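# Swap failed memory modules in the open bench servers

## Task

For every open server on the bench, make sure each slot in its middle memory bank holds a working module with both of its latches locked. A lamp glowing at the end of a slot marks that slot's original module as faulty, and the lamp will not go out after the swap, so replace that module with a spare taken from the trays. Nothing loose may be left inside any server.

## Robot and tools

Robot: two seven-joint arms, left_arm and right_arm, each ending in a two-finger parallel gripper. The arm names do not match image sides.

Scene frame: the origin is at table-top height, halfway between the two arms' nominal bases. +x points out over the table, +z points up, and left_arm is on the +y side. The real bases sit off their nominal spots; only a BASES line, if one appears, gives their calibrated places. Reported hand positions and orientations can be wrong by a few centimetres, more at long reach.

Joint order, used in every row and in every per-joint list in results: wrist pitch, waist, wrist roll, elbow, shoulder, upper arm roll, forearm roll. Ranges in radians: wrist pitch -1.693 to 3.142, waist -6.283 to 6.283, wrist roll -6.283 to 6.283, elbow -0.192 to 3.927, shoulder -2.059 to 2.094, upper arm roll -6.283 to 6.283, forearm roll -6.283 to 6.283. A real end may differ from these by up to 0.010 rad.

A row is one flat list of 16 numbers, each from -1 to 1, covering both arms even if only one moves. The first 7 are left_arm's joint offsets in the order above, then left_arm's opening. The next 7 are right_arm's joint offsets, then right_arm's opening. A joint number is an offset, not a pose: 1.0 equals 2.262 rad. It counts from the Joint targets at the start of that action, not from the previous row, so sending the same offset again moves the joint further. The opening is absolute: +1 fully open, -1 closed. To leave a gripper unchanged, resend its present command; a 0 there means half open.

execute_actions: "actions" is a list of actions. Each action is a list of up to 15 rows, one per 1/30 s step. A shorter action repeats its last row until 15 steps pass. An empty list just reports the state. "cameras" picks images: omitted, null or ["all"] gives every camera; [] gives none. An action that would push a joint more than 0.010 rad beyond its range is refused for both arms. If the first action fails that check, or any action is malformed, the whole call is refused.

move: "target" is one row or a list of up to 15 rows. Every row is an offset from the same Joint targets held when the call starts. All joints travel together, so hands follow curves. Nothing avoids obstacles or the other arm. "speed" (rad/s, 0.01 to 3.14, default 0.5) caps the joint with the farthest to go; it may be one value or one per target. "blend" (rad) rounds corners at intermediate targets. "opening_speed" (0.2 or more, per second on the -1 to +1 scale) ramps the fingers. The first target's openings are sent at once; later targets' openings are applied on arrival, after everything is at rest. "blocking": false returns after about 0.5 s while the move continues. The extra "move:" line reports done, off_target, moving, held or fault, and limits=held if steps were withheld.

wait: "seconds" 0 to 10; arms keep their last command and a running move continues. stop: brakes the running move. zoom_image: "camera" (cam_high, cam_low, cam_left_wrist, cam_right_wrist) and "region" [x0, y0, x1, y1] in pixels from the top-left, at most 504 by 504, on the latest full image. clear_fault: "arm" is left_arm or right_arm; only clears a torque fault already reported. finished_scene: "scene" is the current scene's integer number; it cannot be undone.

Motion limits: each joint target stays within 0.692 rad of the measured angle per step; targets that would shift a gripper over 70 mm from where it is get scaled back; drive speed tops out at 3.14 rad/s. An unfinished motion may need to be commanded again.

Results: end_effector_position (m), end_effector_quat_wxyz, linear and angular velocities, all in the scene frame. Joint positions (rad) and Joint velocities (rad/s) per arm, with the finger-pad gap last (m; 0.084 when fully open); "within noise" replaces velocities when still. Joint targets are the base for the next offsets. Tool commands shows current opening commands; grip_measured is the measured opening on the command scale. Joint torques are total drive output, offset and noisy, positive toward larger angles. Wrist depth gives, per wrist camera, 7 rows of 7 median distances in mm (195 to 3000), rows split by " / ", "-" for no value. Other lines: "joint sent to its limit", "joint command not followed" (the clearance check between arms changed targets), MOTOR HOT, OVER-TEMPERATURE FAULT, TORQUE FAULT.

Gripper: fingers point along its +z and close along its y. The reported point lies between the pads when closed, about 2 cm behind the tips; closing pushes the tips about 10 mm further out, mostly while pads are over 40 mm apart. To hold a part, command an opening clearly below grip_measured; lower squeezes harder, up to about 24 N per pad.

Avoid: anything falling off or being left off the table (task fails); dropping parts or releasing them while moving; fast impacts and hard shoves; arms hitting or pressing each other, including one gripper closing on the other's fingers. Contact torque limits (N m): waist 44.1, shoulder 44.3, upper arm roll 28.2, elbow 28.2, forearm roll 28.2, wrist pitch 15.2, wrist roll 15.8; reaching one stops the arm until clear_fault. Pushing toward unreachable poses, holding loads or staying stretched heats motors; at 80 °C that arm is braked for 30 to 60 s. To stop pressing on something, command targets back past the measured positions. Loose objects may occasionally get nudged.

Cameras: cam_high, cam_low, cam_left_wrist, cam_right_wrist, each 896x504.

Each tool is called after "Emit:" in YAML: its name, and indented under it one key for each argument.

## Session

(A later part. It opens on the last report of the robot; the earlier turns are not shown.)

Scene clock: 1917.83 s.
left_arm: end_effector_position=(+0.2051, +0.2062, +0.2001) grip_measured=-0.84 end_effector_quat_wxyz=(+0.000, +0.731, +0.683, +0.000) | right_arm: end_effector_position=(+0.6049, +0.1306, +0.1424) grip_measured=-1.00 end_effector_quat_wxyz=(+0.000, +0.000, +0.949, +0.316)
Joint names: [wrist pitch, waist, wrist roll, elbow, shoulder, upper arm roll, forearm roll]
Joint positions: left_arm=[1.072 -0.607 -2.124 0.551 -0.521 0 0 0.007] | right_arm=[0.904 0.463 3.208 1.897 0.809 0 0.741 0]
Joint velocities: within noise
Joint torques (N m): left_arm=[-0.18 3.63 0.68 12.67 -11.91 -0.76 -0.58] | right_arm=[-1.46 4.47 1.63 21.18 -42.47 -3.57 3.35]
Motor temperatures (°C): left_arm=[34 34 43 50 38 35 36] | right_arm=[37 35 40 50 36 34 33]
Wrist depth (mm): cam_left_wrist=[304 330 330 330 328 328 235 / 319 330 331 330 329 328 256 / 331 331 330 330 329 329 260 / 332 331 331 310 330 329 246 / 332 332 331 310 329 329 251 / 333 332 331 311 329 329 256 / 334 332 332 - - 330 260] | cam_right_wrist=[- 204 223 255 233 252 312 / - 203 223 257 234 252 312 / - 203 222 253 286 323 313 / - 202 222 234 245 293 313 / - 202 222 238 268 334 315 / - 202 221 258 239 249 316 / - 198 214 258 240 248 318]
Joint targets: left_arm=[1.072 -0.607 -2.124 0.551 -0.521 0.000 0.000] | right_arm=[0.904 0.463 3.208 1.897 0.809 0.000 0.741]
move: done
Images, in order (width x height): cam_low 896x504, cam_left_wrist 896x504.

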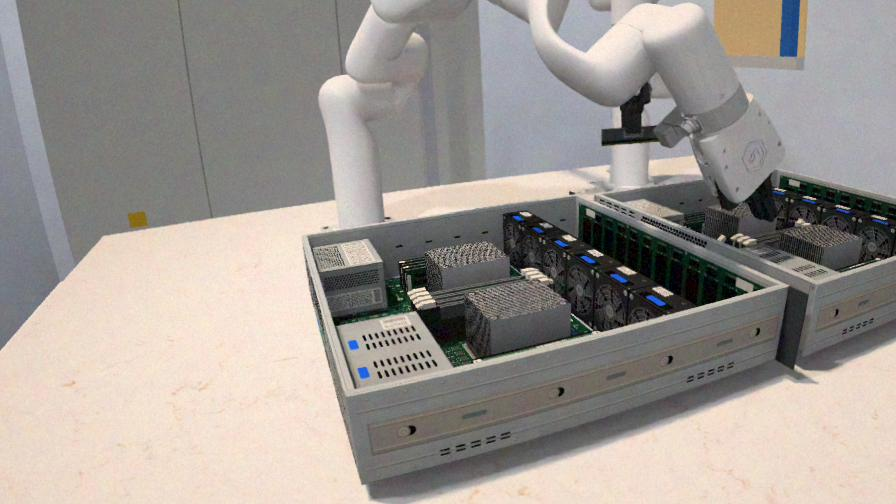

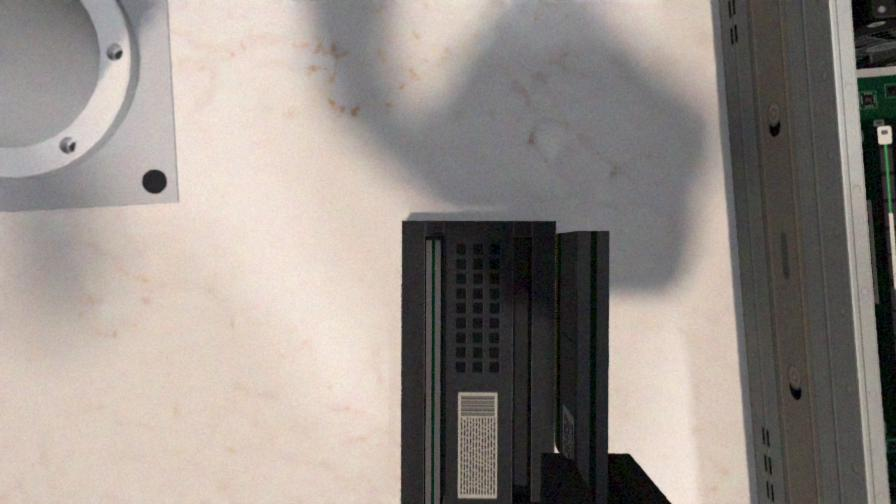

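Emit:
move:
  target:
    - [0.05156, 0.08152, -0.5, 0.25495, 0.20339, 0, 0, -1, 0.13121, -0.11185, -0.62135, -0.18126, -0.23086, 0, -0.32803, -1]
    - [0.10313, 0.16303, -1.0, 0.50990, 0.40677, 0, 0, -1, 0.13121, -0.11185, -0.62135, -0.18126, -0.23086, 0, -0.32803, -1]
  speed: 0.8
  blend: 0.1
  cameras: ["cam_left_wrist", "cam_right_wrist", "cam_low"]

Scene clock: 2045.37 s.
left_arm: end_effector_position=(+0.5205, +0.2415, +0.2502) grip_measured=-0.84 end_effector_quat_wxyz=(+0.000, -0.476, +0.880, +0.000) | right_arm: end_effector_position=(+0.5506, -0.1702, +0.2297) grip_measured=-1.00 end_effector_quat_wxyz=(+0.000, +0.707, -0.707, +0.000)
Joint names: [wrist pitch, waist, wrist roll, elbow, shoulder, upper arm roll, forearm roll]
Joint positions: left_arm=[1.305 -0.239 -4.386 1.705 0.399 0 0 0.007] | right_arm=[1.201 0.21 1.802 1.487 0.287 0 0 0]
Joint velocities: within noise
Joint torques (N m): left_arm=[-0.26 4.43 -1.47 12.92 -22.98 -0.76 -0.69] | right_arm=[-0.67 -5.53 -2.09 19.6 -42.78 -2.93 -3.93]
Motor temperatures (°C): left_arm=[33 34 43 58 38 35 36] | right_arm=[36 35 40 49 36 34 33]
Wrist depth (mm): cam_left_wrist=[361 285 300 313 292 293 376 / 294 288 358 358 357 356 304 / 294 308 359 358 357 322 316 / 295 295 359 358 293 323 344 / 295 295 359 328 293 293 357 / 295 361 359 317 294 355 341 / 319 326 295 314 358 343 284] | cam_right_wrist=[271 273 277 337 337 338 319 / 284 337 337 337 293 339 338 / 282 302 272 272 307 273 303 / 281 302 272 273 309 273 273 / 280 302 272 273 293 273 273 / 279 302 334 339 293 339 326 / 278 338 338 338 339 339 339]
Joint targets: left_arm=[1.305 -0.239 -4.386 1.705 0.399 0.000 0.000] | right_arm=[1.201 0.210 1.802 1.487 0.287 0.000 0.000]
move: done
Images, in order (width x height): cam_low 896x504, cam_left_wrist 896x504, cam_right_wrist 896x504.

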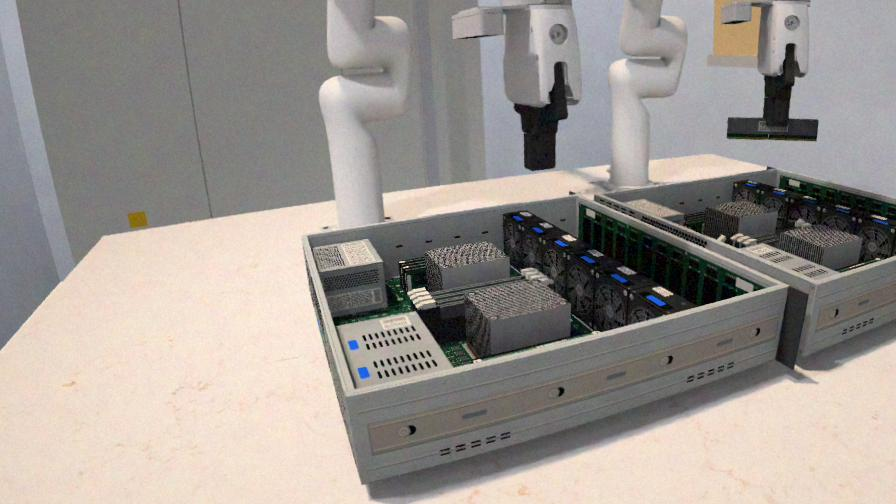

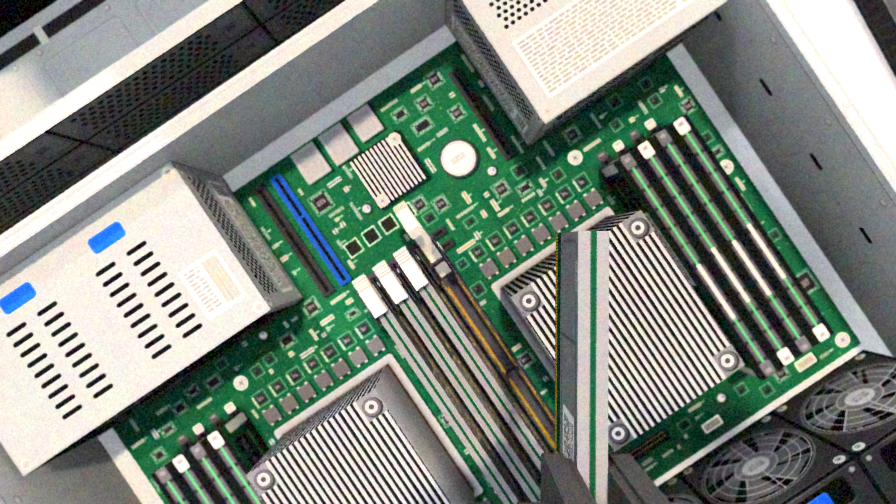

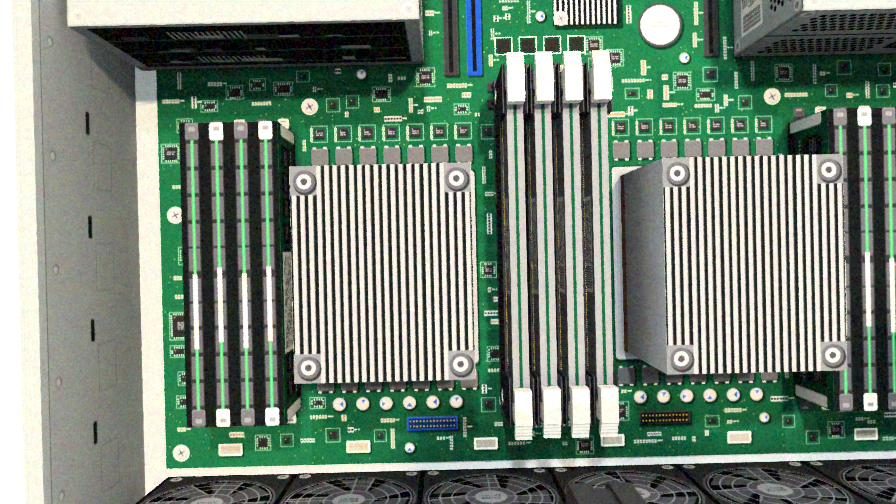

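Emit:
zoom_image:
  camera: "cam_left_wrist"
  region: [520, 380, 640, 504]

Emit:
zoom_image:
  camera: "cam_left_wrist"
  region: [400, 220, 570, 470]

Emit:
zoom_image:
  camera: "cam_low"
  region: [715, 90, 835, 160]

Scaled by 4.065.

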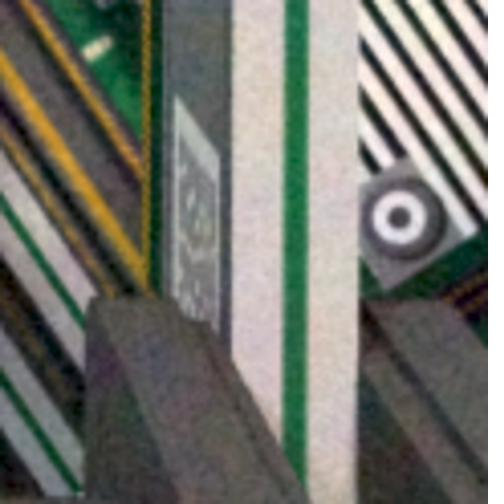

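Scaled by 2.016.

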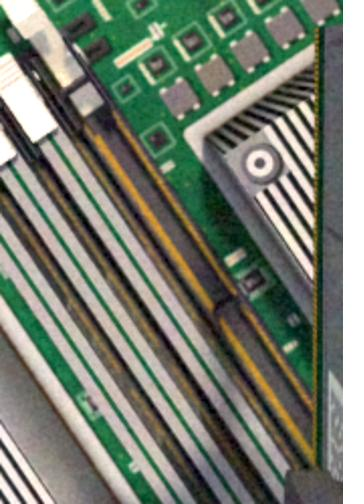

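Scaled by 4.200.

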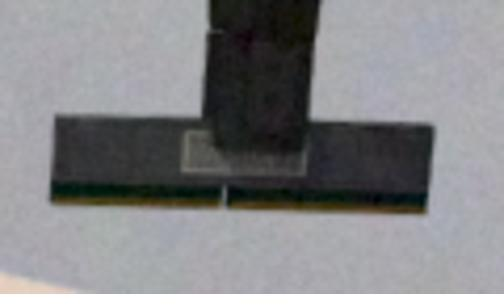

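Emit:
move:
  target: [0, 0, -0.25594, 0, 0, 0, 0, -1, 0, 0, 0, 0, 0, 0, 0, -1]
  speed: 0.8
  cameras: ["cam_left_wrist"]

Emit:
zoom_image:
  camera: "cam_left_wrist"
  region: [430, 150, 650, 504]

Scene clock: 2086.80 s.
left_arm: end_effector_position=(+0.5205, +0.2415, +0.2502) grip_measured=-0.84 end_effector_quat_wxyz=(+0.000, +0.707, -0.707, +0.000) | right_arm: end_effector_position=(+0.5506, -0.1702, +0.2297) grip_measured=-1.00 end_effector_quat_wxyz=(+0.000, +0.707, -0.707, +0.000)
Joint names: [wrist pitch, waist, wrist roll, elbow, shoulder, upper arm roll, forearm roll]
Joint positions: left_arm=[1.305 -0.239 -4.965 1.705 0.399 0 0 0.007] | right_arm=[1.201 0.21 1.802 1.487 0.287 0 0 0]
Joint velocities: within noise
Joint torques (N m): left_arm=[-0.57 4.2 -1.41 12.14 -23.33 -0.32 -0.69] | right_arm=[-1.13 -5 -1.84 21.42 -42.12 -2.3 -3.56]
Motor temperatures (°C): left_arm=[33 34 43 59 39 35 36] | right_arm=[36 35 40 49 36 34 33]
Wrist depth (mm): cam_left_wrist=[293 293 293 318 349 291 291 / 294 294 293 358 357 292 291 / 294 327 342 358 357 357 315 / 319 359 359 328 358 357 336 / 318 324 294 329 357 293 337 / 317 325 294 339 294 293 337 / 316 326 295 - 294 294 339] | cam_right_wrist=[271 273 277 337 338 338 319 / 284 337 338 338 293 339 339 / 282 302 272 272 308 273 303 / 282 302 272 272 309 273 273 / 280 302 272 272 293 273 274 / 279 302 334 338 292 339 325 / 278 337 337 338 337 339 339]
Joint targets: left_arm=[1.305 -0.239 -4.965 1.705 0.399 0.000 0.000] | right_arm=[1.201 0.210 1.802 1.487 0.287 0.000 0.000]
move: done
Images, in order (width x height): cam_left_wrist 896x504.

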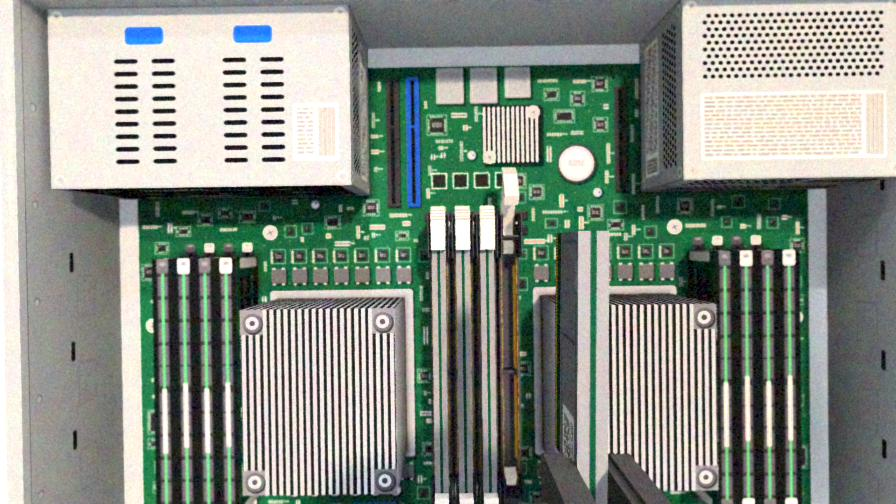

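Scaled by 1.424.

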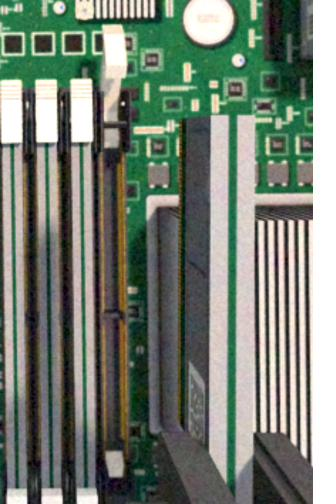

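Emit:
move:
  target: [0, 0, 1.0, 0, 0, 0, 0, -1, -0.13121, 0.11185, 0.62135, 0.18126, 0.23086, 0, 0.32803, -1]
  speed: 0.9
  cameras: []

Emit:
move:
  target:
    - [0, 0, 0.38912, 0, 0, 0, 0, -1, 0, 0, 0, 0, 0, 0, 0, -1]
    - [-0.13944, 0.00026, 0.38912, -0.09650, 0.04294, 0, 0, -1, 0, 0, 0, 0, 0, 0, 0, -1]
  speed: [0.9, 0.25]
  cameras: ["cam_left_wrist", "cam_right_wrist"]

Scene clock: 2206.73 s.
left_arm: end_effector_position=(+0.5205, +0.2415, +0.2502) grip_measured=-0.84 end_effector_quat_wxyz=(+0.000, +0.339, +0.941, +0.000) | right_arm: end_effector_position=(+0.6050, +0.1306, +0.1424) grip_measured=-1.00 end_effector_quat_wxyz=(+0.000, +0.000, +0.949, +0.316)
Joint names: [wrist pitch, waist, wrist roll, elbow, shoulder, upper arm roll, forearm roll]
Joint positions: left_arm=[1.305 -0.239 -2.703 1.705 0.399 0 0 0.007] | right_arm=[0.904 0.463 3.208 1.897 0.809 0 0.741 0]
Joint velocities: within noise
Joint torques (N m): left_arm=[-0.96 3.87 0.84 11.59 -23.34 0.63 -0.65] | right_arm=[-2.41 5.6 2.02 23.87 -40.94 -1.49 4.18]
Motor temperatures (°C): left_arm=[33 34 43 58 40 34 36] | right_arm=[36 35 40 51 36 34 33]
Wrist depth (mm): cam_left_wrist=[360 379 305 358 284 357 331 / 381 287 347 323 322 283 358 / 381 340 324 323 358 283 358 / 296 345 325 294 357 304 283 / 296 296 360 295 323 333 283 / 297 295 360 339 328 357 303 / 294 348 361 314 - 293 357] | cam_right_wrist=[- 203 224 255 233 253 311 / - 203 223 257 234 252 312 / - 203 222 253 286 323 313 / - 202 222 234 246 293 314 / - 202 221 239 268 334 316 / - 202 221 258 240 249 316 / - 198 214 258 241 248 317]
Joint targets: left_arm=[1.305 -0.239 -2.703 1.705 0.399 0.000 0.000] | right_arm=[0.904 0.463 3.208 1.897 0.809 0.000 0.741]
move: done
No camera images: "cameras" was empty.

Scene clock: 2209.70 s.
left_arm: end_effector_position=(+0.5221, +0.2414, +0.1252) grip_measured=-0.84 end_effector_quat_wxyz=(+0.000, +0.707, +0.707, +0.000) | right_arm: end_effector_position=(+0.6050, +0.1306, +0.1424) grip_measured=-1.00 end_effector_quat_wxyz=(+0.000, +0.000, +0.949, +0.316)
Joint names: [wrist pitch, waist, wrist roll, elbow, shoulder, upper arm roll, forearm roll]
Joint positions: left_arm=[0.99 -0.238 -1.823 1.487 0.496 0 0 0.007] | right_arm=[0.904 0.463 3.208 1.897 0.809 0 0.741 0]
Joint velocities: within noise
Joint torques (N m): left_arm=[-2.31 4.22 0.92 9.68 -23.88 1.09 -0.42] | right_arm=[-2.11 5.44 1.91 22.78 -41.1 -1.23 3.92]
Motor temperatures (°C): left_arm=[33 34 43 58 40 34 36] | right_arm=[36 35 40 51 36 34 33]
Wrist depth (mm): cam_left_wrist=[- - - - - - - / 234 236 236 235 222 232 227 / 235 235 234 233 233 232 232 / 200 200 234 234 - 232 232 / 200 200 - - - 222 - / 201 200 - - 220 223 - / 201 201 - - - 225 -] | cam_right_wrist=[- 204 223 256 233 253 320 / - 203 223 257 234 243 - / - 203 222 253 246 211 205 / - 202 222 234 246 287 198 / - 202 222 239 267 334 324 / - 202 221 258 239 249 317 / - 198 214 257 240 248 318]
Joint targets: left_arm=[0.990 -0.238 -1.823 1.487 0.496 0.000 0.000] | right_arm=[0.904 0.463 3.208 1.897 0.809 0.000 0.741]
move: done
Images, in order (width x height): cam_left_wrist 896x504, cam_right_wrist 896x504.

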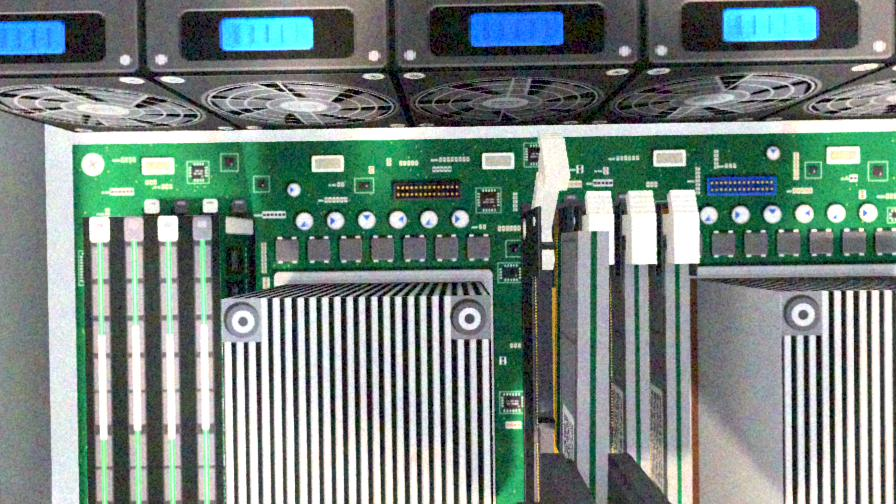

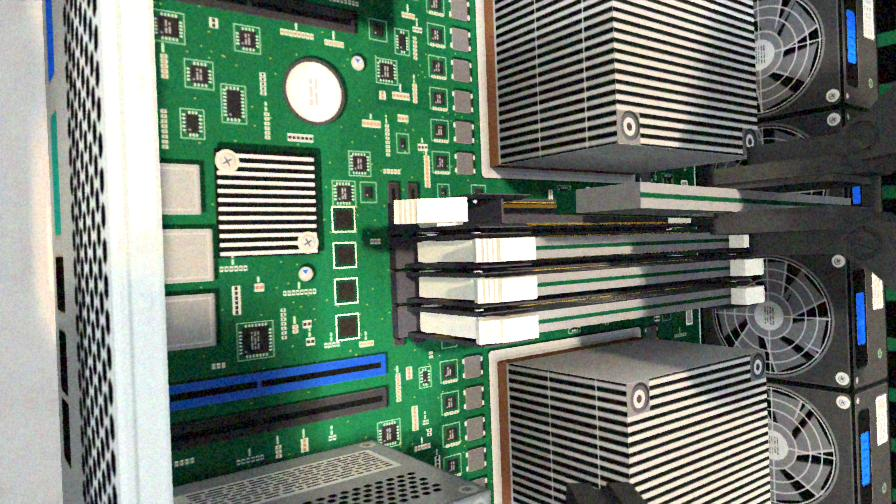

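Emit:
zoom_image:
  camera: "cam_left_wrist"
  region: [500, 120, 720, 300]

Emit:
zoom_image:
  camera: "cam_left_wrist"
  region: [500, 300, 720, 504]

Emit:
zoom_image:
  camera: "cam_right_wrist"
  region: [380, 160, 640, 300]

Scaled by 2.291.

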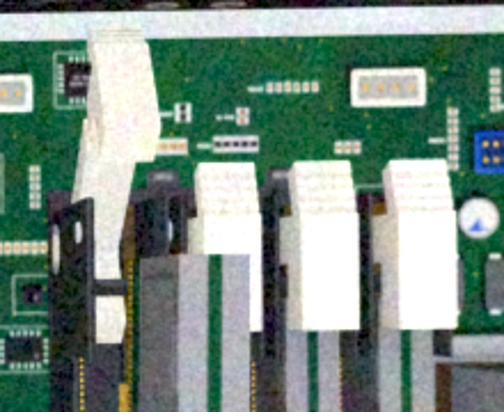

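Scaled by 2.291.

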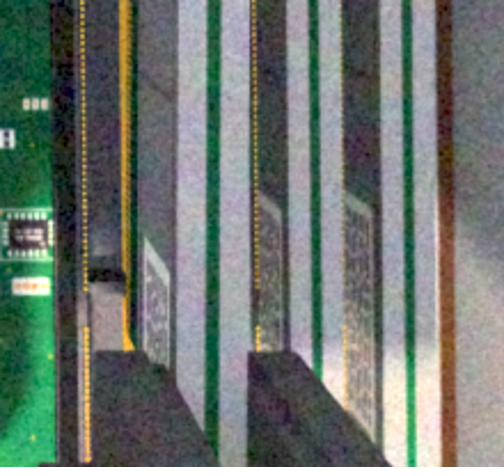

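Scaled by 1.938.

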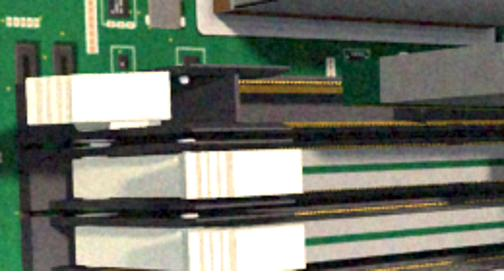

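Emit:
zoom_image:
  camera: "cam_right_wrist"
  region: [550, 165, 690, 235]

Emit:
zoom_image:
  camera: "cam_left_wrist"
  region: [510, 190, 630, 290]

Scaled by 3.600.

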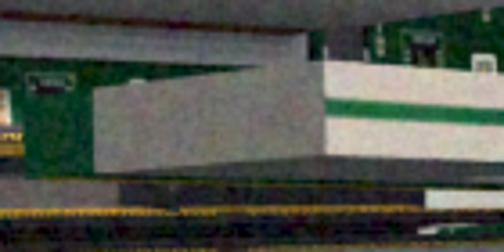

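Scaled by 4.200.

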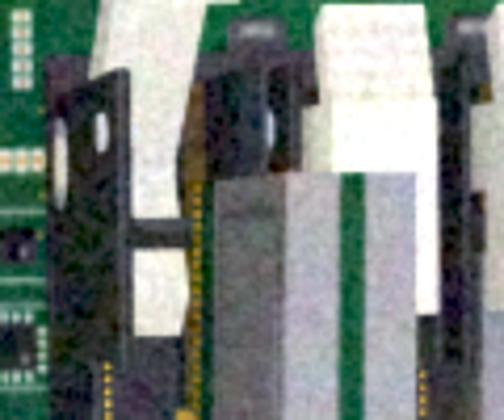

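Emit:
move:
  target: [-0.0195, 0.000358, 0.000358, -0.008653, 0.010846, 0, 0, -1, 0, 0, 0, 0, 0, 0, 0, -1]
  speed: 0.05
  cameras: ["cam_right_wrist", "cam_low"]

Scene clock: 2418.90 s.
left_arm: end_effector_position=(+0.5221, +0.2419, +0.1062) grip_measured=-0.84 end_effector_quat_wxyz=(+0.000, +0.707, +0.707, +0.000) | right_arm: end_effector_position=(+0.6050, +0.1306, +0.1424) grip_measured=-1.00 end_effector_quat_wxyz=(+0.000, +0.000, +0.949, +0.316)
Joint names: [wrist pitch, waist, wrist roll, elbow, shoulder, upper arm roll, forearm roll]
Joint positions: left_arm=[0.946 -0.237 -1.822 1.467 0.521 0 0 0.007] | right_arm=[0.904 0.463 3.208 1.897 0.809 0 0.741 0]
Joint velocities: within noise
Joint torques (N m): left_arm=[-2.12 5.71 1.3 8.02 -20.45 1.08 -0.54] | right_arm=[-1.71 4.69 1.74 21.16 -42.32 -0.69 3.53]
Motor temperatures (°C): left_arm=[35 34 43 55 41 34 36] | right_arm=[37 35 40 51 37 34 33]
Wrist depth (mm): cam_left_wrist=[- - - - - - - / 216 215 215 215 216 215 213 / 216 216 215 214 214 214 213 / - 216 216 215 - 214 213 / - - - - - - - / - - - - - - - / - - - - - - -] | cam_right_wrist=[- 203 223 255 233 244 - / - 203 223 257 234 243 - / - 203 222 253 282 220 202 / - 202 222 235 245 227 - / - 202 222 239 268 289 - / - 202 221 258 239 249 317 / - 198 214 258 241 248 318]
Joint targets: left_arm=[0.946 -0.237 -1.822 1.467 0.521 0.000 0.000] | right_arm=[0.904 0.463 3.208 1.897 0.809 0.000 0.741]
move: done
Images, in order (width x height): cam_low 896x504, cam_right_wrist 896x504.

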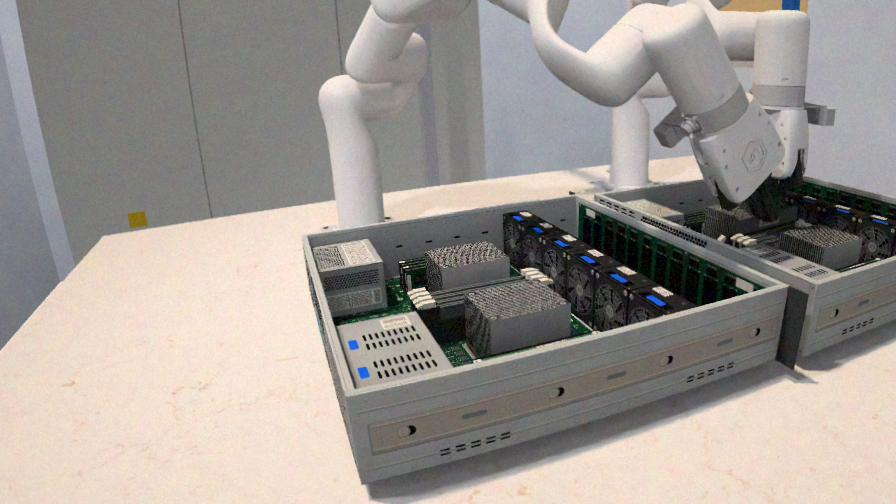

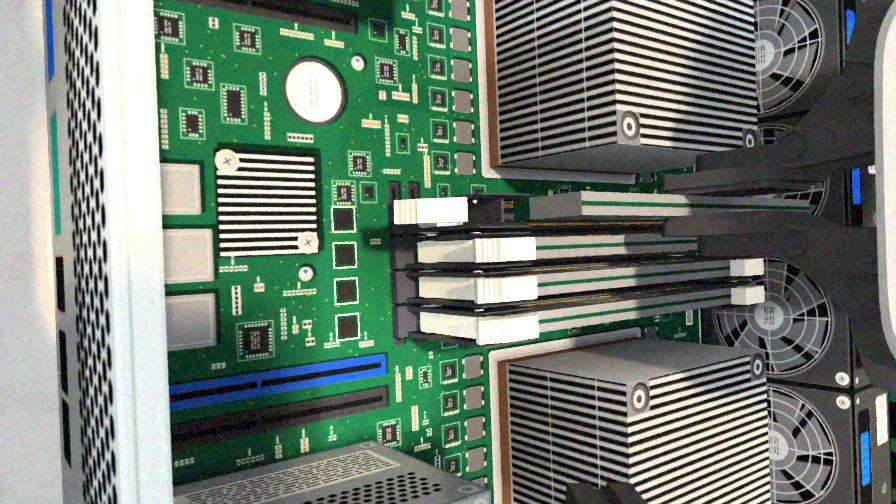

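Emit:
zoom_image:
  camera: "cam_right_wrist"
  region: [380, 150, 640, 300]

Emit:
execute_actions:
  actions: []
  cameras: ["cam_left_wrist"]

Scaled by 1.938.

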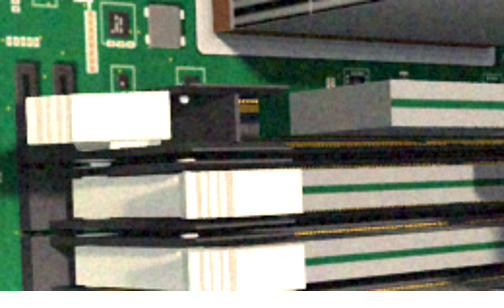

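Scene clock: 2435.90 s.
left_arm: end_effector_position=(+0.5221, +0.2419, +0.1062) grip_measured=-0.84 end_effector_quat_wxyz=(+0.000, +0.707, +0.707, +0.000) | right_arm: end_effector_position=(+0.6049, +0.1306, +0.1424) grip_measured=-1.00 end_effector_quat_wxyz=(+0.000, +0.000, +0.949, +0.316)
Joint names: [wrist pitch, waist, wrist roll, elbow, shoulder, upper arm roll, forearm roll]
Joint positions: left_arm=[0.946 -0.237 -1.822 1.467 0.521 0 0 0.007] | right_arm=[0.904 0.463 3.208 1.897 0.809 0 0.741 0]
Joint velocities: within noise
Joint torques (N m): left_arm=[-1.56 5.97 1.22 7.81 -20.47 1.16 -0.45] | right_arm=[-1.48 4.08 1.58 21.31 -42.63 -0.38 3.31]
Motor temperatures (°C): left_arm=[34 34 43 53 40 34 36] | right_arm=[36 35 40 51 37 34 33]
Wrist depth (mm): cam_left_wrist=[- - - - - - - / 216 215 215 215 216 215 213 / 216 215 215 215 214 213 213 / - 216 215 215 - 213 213 / - - - - - - - / - - - - - - - / - - - - - - -] | cam_right_wrist=[- 204 223 255 233 243 - / - 203 223 257 235 242 - / - 203 222 253 282 220 202 / - 202 221 235 245 227 - / - 202 222 238 267 289 - / - 202 221 258 240 249 316 / - 198 214 257 240 248 318]
Joint targets: left_arm=[0.946 -0.237 -1.822 1.467 0.521 0.000 0.000] | right_arm=[0.904 0.463 3.208 1.897 0.809 0.000 0.741]
Tool commands: left_gripper/opening=-1.0 right_gripper/opening=-1.0
Images, in order (width x height): cam_left_wrist 896x504.

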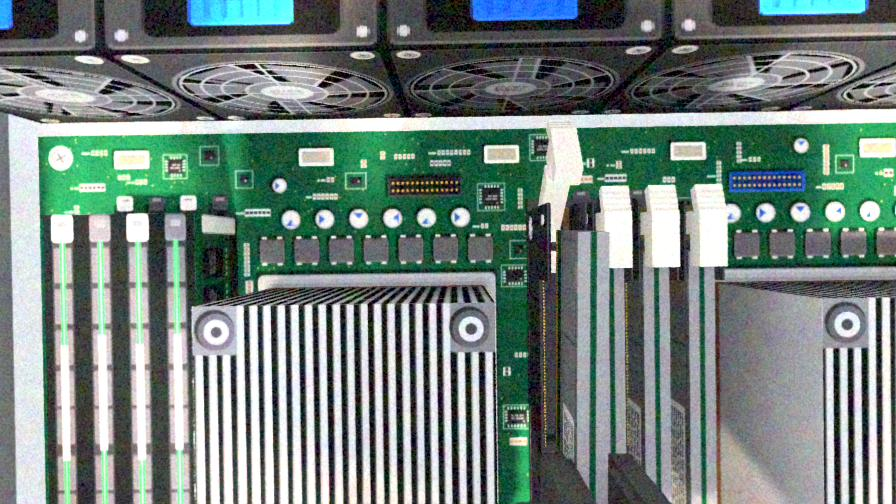

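Emit:
execute_actions:
  actions: []
  cameras: ["cam_low", "cam_high", "cam_right_wrist"]

Emit:
zoom_image:
  camera: "cam_low"
  region: [660, 140, 860, 260]

Emit:
zoom_image:
  camera: "cam_right_wrist"
  region: [480, 150, 730, 290]

Scene clock: 2492.63 s.
left_arm: end_effector_position=(+0.5221, +0.2419, +0.1062) grip_measured=-0.84 end_effector_quat_wxyz=(+0.000, +0.707, +0.707, +0.000) | right_arm: end_effector_position=(+0.6049, +0.1306, +0.1424) grip_measured=-1.00 end_effector_quat_wxyz=(+0.000, +0.000, +0.949, +0.316)
Joint names: [wrist pitch, waist, wrist roll, elbow, shoulder, upper arm roll, forearm roll]
Joint positions: left_arm=[0.946 -0.237 -1.822 1.467 0.521 0 0 0.007] | right_arm=[0.904 0.463 3.208 1.897 0.809 0 0.741 0]
Joint velocities: within noise
Joint torques (N m): left_arm=[-1.02 5.88 1.19 7.82 -20.43 1.22 -0.48] | right_arm=[-1.23 3.73 1.49 21.29 -43.1 0.15 3.04]
Motor temperatures (°C): left_arm=[34 34 44 52 40 34 36] | right_arm=[36 35 40 51 37 34 33]
Wrist depth (mm): cam_left_wrist=[- - - - - - - / 216 215 215 215 216 215 213 / 216 216 215 214 214 213 213 / - 216 215 215 - 214 213 / - - - - - - - / - - - - - - - / - - - - - - -] | cam_right_wrist=[- 204 223 255 233 243 - / - 203 222 257 234 243 - / - 203 222 253 282 220 203 / - 202 222 235 246 227 - / - 202 221 238 268 289 - / - 201 221 258 239 249 317 / - 198 214 257 241 248 318]
Joint targets: left_arm=[0.946 -0.237 -1.822 1.467 0.521 0.000 0.000] | right_arm=[0.904 0.463 3.208 1.897 0.809 0.000 0.741]
Tool commands: left_gripper/opening=-1.0 right_gripper/opening=-1.0
Images, in order (width x height): cam_high 896x504, cam_low 896x504, cam_right_wrist 896x504.

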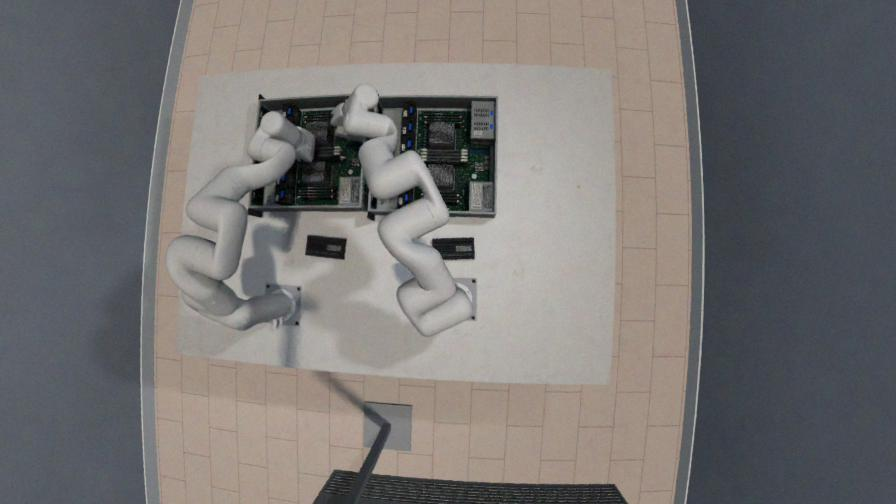

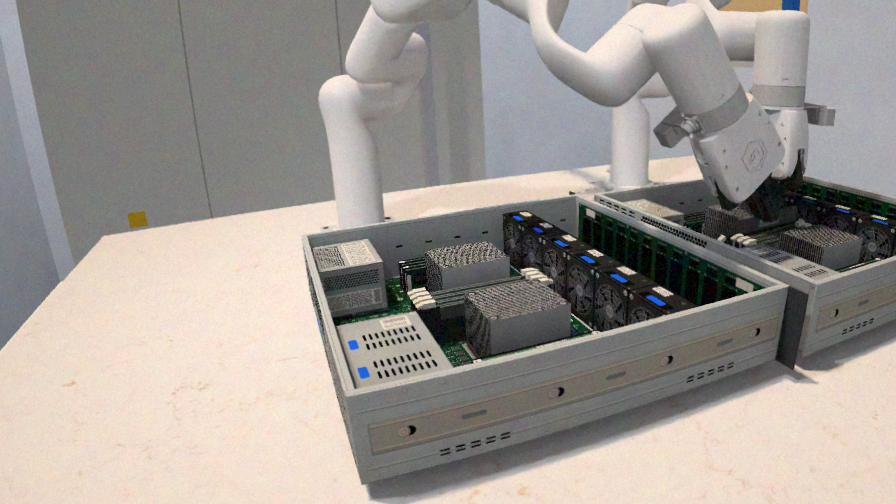

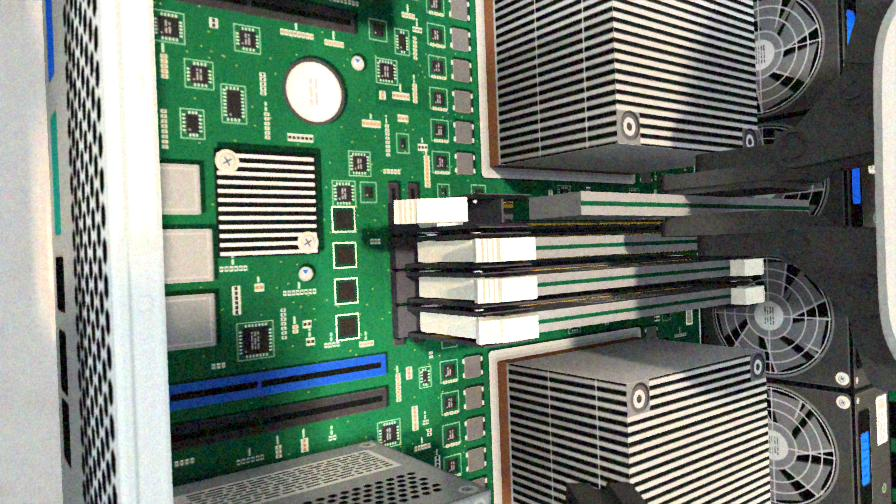

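Scaled by 2.520.

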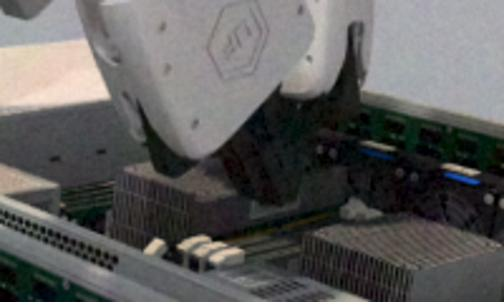

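Scaled by 2.016.

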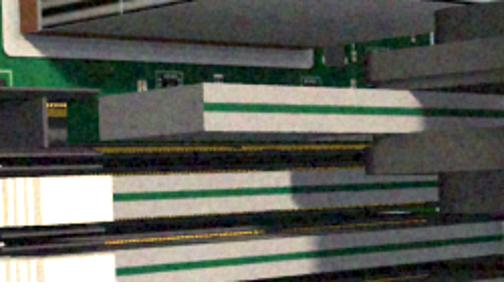

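Emit:
execute_actions:
  actions: []
  cameras: ["cam_left_wrist"]

Emit:
zoom_image:
  camera: "cam_left_wrist"
  region: [510, 110, 740, 300]

Emit:
zoom_image:
  camera: "cam_left_wrist"
  region: [510, 340, 740, 504]

Scene clock: 2534.97 s.
left_arm: end_effector_position=(+0.5221, +0.2419, +0.1062) grip_measured=-0.84 end_effector_quat_wxyz=(+0.000, +0.707, +0.707, +0.000) | right_arm: end_effector_position=(+0.6049, +0.1306, +0.1424) grip_measured=-1.00 end_effector_quat_wxyz=(+0.000, +0.000, +0.949, +0.316)
Joint names: [wrist pitch, waist, wrist roll, elbow, shoulder, upper arm roll, forearm roll]
Joint positions: left_arm=[0.946 -0.237 -1.822 1.467 0.521 0 0 0.007] | right_arm=[0.904 0.463 3.208 1.897 0.809 0 0.741 0]
Joint velocities: within noise
Joint torques (N m): left_arm=[-0.55 5.94 1.12 7.95 -20.58 1.13 -0.45] | right_arm=[-0.94 3.49 1.36 21.19 -43.9 0.37 2.76]
Motor temperatures (°C): left_arm=[33 34 44 52 40 34 36] | right_arm=[36 35 40 51 37 34 33]
Wrist depth (mm): cam_left_wrist=[- - - - - - - / 216 215 215 215 216 215 213 / 216 216 215 215 214 213 213 / - 216 215 215 - 213 213 / - - - - - - - / - - - - - - - / - - - - - - -] | cam_right_wrist=[- 203 223 255 233 243 - / - 203 222 257 234 243 - / - 203 222 253 282 220 203 / - 202 222 234 246 227 - / - 202 221 239 268 289 - / - 202 221 258 240 248 316 / - 198 214 258 241 248 318]
Joint targets: left_arm=[0.946 -0.237 -1.822 1.467 0.521 0.000 0.000] | right_arm=[0.904 0.463 3.208 1.897 0.809 0.000 0.741]
Tool commands: left_gripper/opening=-1.0 right_gripper/opening=-1.0
Images, in order (width x height): cam_left_wrist 896x504.

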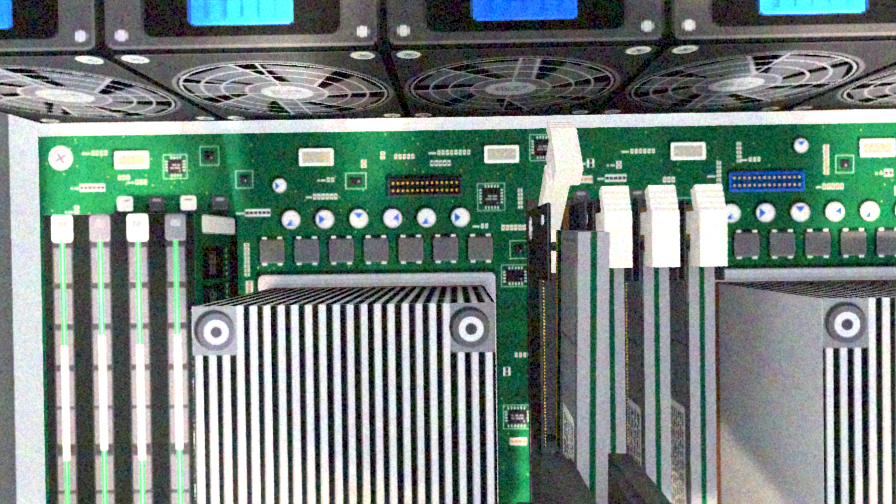

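Scaled by 2.191.

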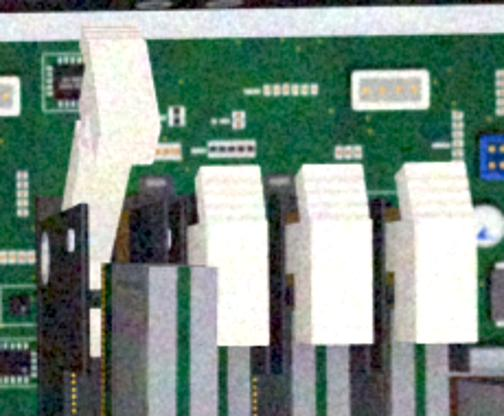

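Scaled by 2.191.

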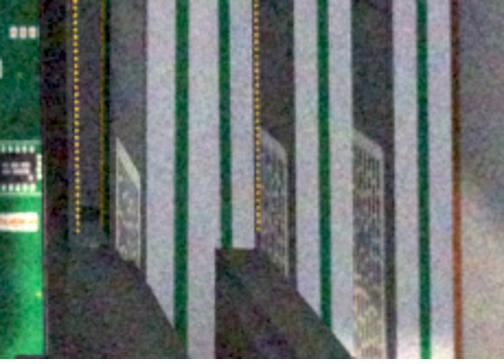

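Emit:
zoom_image:
  camera: "cam_left_wrist"
  region: [580, 266, 720, 306]

Emit:
zoom_image:
  camera: "cam_left_wrist"
  region: [580, 410, 720, 450]

Emit:
zoom_image:
  camera: "cam_left_wrist"
  region: [580, 340, 720, 380]

Scaled by 3.600.

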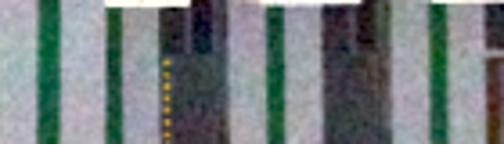

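Scaled by 3.600.

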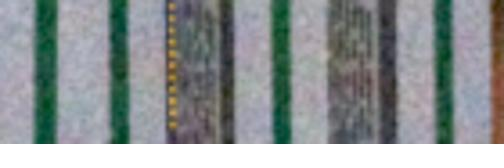

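Scaled by 3.600.

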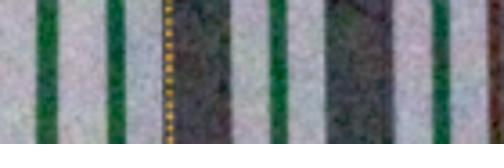

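Emit:
move:
  target: [0.0194, 0, 0, 0.008377, -0.011025, 0, 0, -1, 0, 0, 0, 0, 0, 0, 0, -1]
  speed: 0.06
  cameras: ["cam_right_wrist", "cam_left_wrist"]

Emit:
zoom_image:
  camera: "cam_right_wrist"
  region: [480, 150, 730, 290]

Emit:
zoom_image:
  camera: "cam_left_wrist"
  region: [510, 110, 740, 300]

Scene clock: 2800.73 s.
left_arm: end_effector_position=(+0.5221, +0.2420, +0.1251) grip_measured=-0.84 end_effector_quat_wxyz=(+0.000, +0.707, +0.707, +0.000) | right_arm: end_effector_position=(+0.6049, +0.1306, +0.1424) grip_measured=-1.00 end_effector_quat_wxyz=(+0.000, +0.000, +0.949, +0.316)
Joint names: [wrist pitch, waist, wrist roll, elbow, shoulder, upper arm roll, forearm roll]
Joint positions: left_arm=[0.99 -0.237 -1.822 1.486 0.496 0 0 0.007] | right_arm=[0.904 0.463 3.208 1.897 0.809 0 0.741 0]
Joint velocities: within noise
Joint torques (N m): left_arm=[-0.16 -4.6 0.37 12.42 -33.34 -0.84 -0.46] | right_arm=[-0.64 2.97 1.18 21.28 -44.57 0.86 2.49]
Motor temperatures (°C): left_arm=[33 34 44 52 41 34 36] | right_arm=[36 34 39 51 38 34 33]
Wrist depth (mm): cam_left_wrist=[- - - - - - - / 234 236 235 235 219 231 231 / 235 234 234 233 232 232 231 / 200 200 234 234 - 232 232 / 200 200 - - - 222 - / 200 200 - - 212 224 - / 201 200 - - - 225 -] | cam_right_wrist=[- 204 223 255 233 252 320 / - 203 223 257 234 243 - / - 203 222 253 282 211 205 / - 202 222 234 246 288 199 / - 202 221 239 268 333 325 / - 202 221 258 239 248 317 / - 198 214 258 241 248 318]
Joint targets: left_arm=[0.990 -0.237 -1.822 1.486 0.496 0.000 0.000] | right_arm=[0.904 0.463 3.208 1.897 0.809 0.000 0.741]
move: done
Images, in order (width x height): cam_left_wrist 896x504, cam_right_wrist 896x504.

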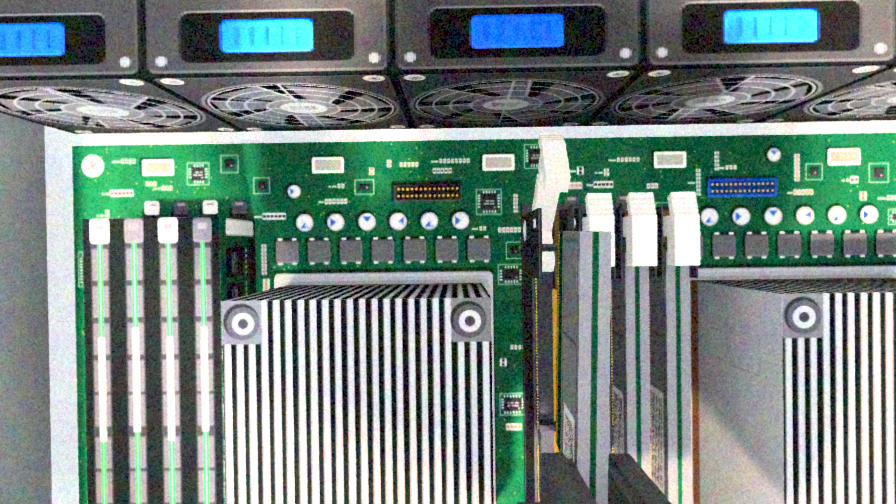

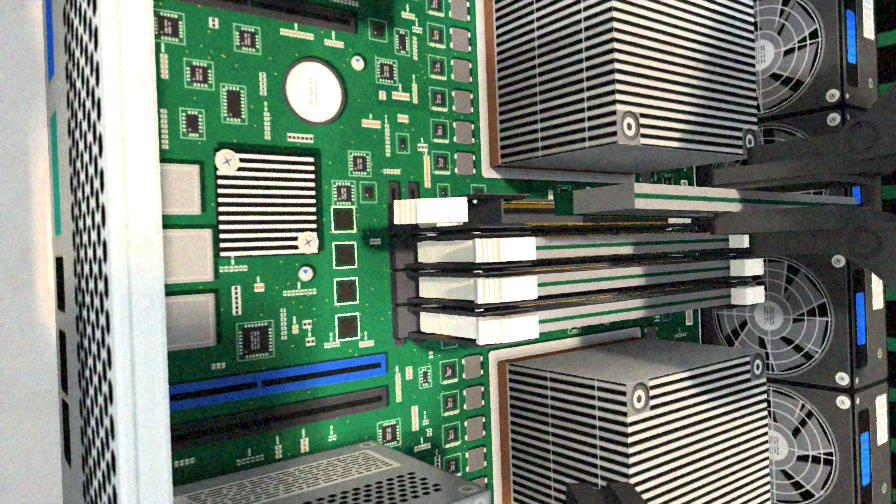

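Scaled by 2.016.

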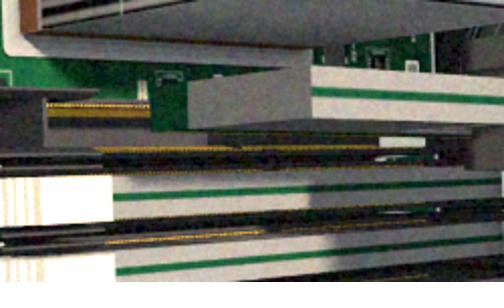

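Scaled by 2.191.

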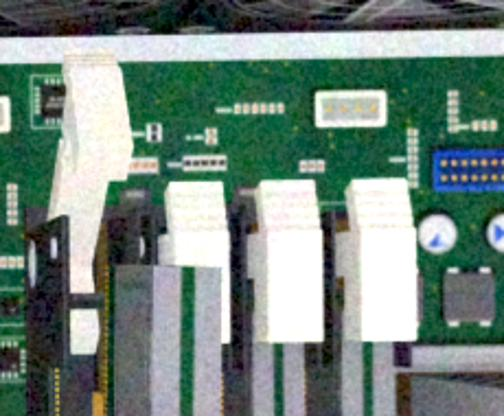

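Emit:
zoom_image:
  camera: "cam_left_wrist"
  region: [520, 266, 700, 306]

Emit:
zoom_image:
  camera: "cam_left_wrist"
  region: [520, 340, 700, 380]

Emit:
zoom_image:
  camera: "cam_left_wrist"
  region: [520, 410, 700, 450]

Scaled by 2.800.

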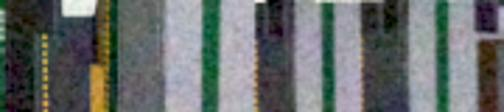

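Scaled by 2.800.

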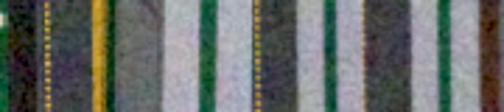

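Scaled by 2.800.

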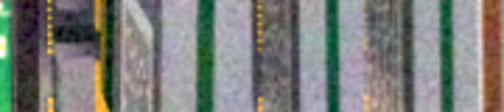

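Emit:
zoom_image:
  camera: "cam_right_wrist"
  region: [700, 225, 790, 310]

Emit:
zoom_image:
  camera: "cam_right_wrist"
  region: [490, 225, 580, 350]

Scaled by 5.600.

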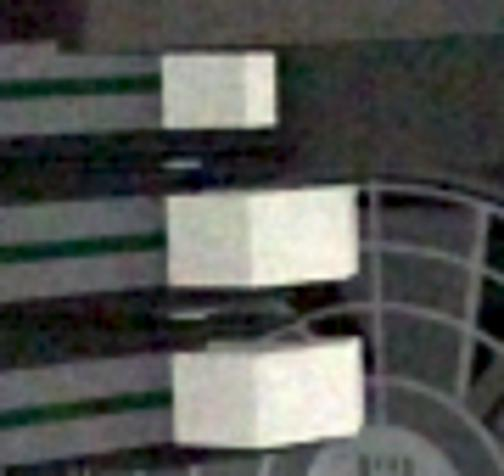

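Scaled by 4.032.

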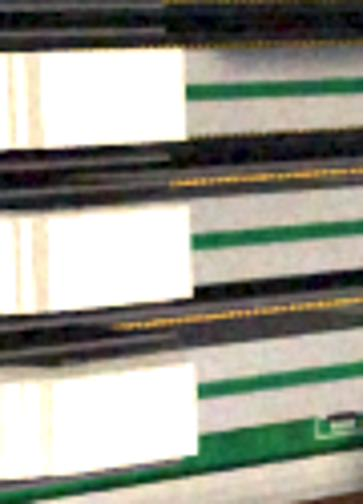

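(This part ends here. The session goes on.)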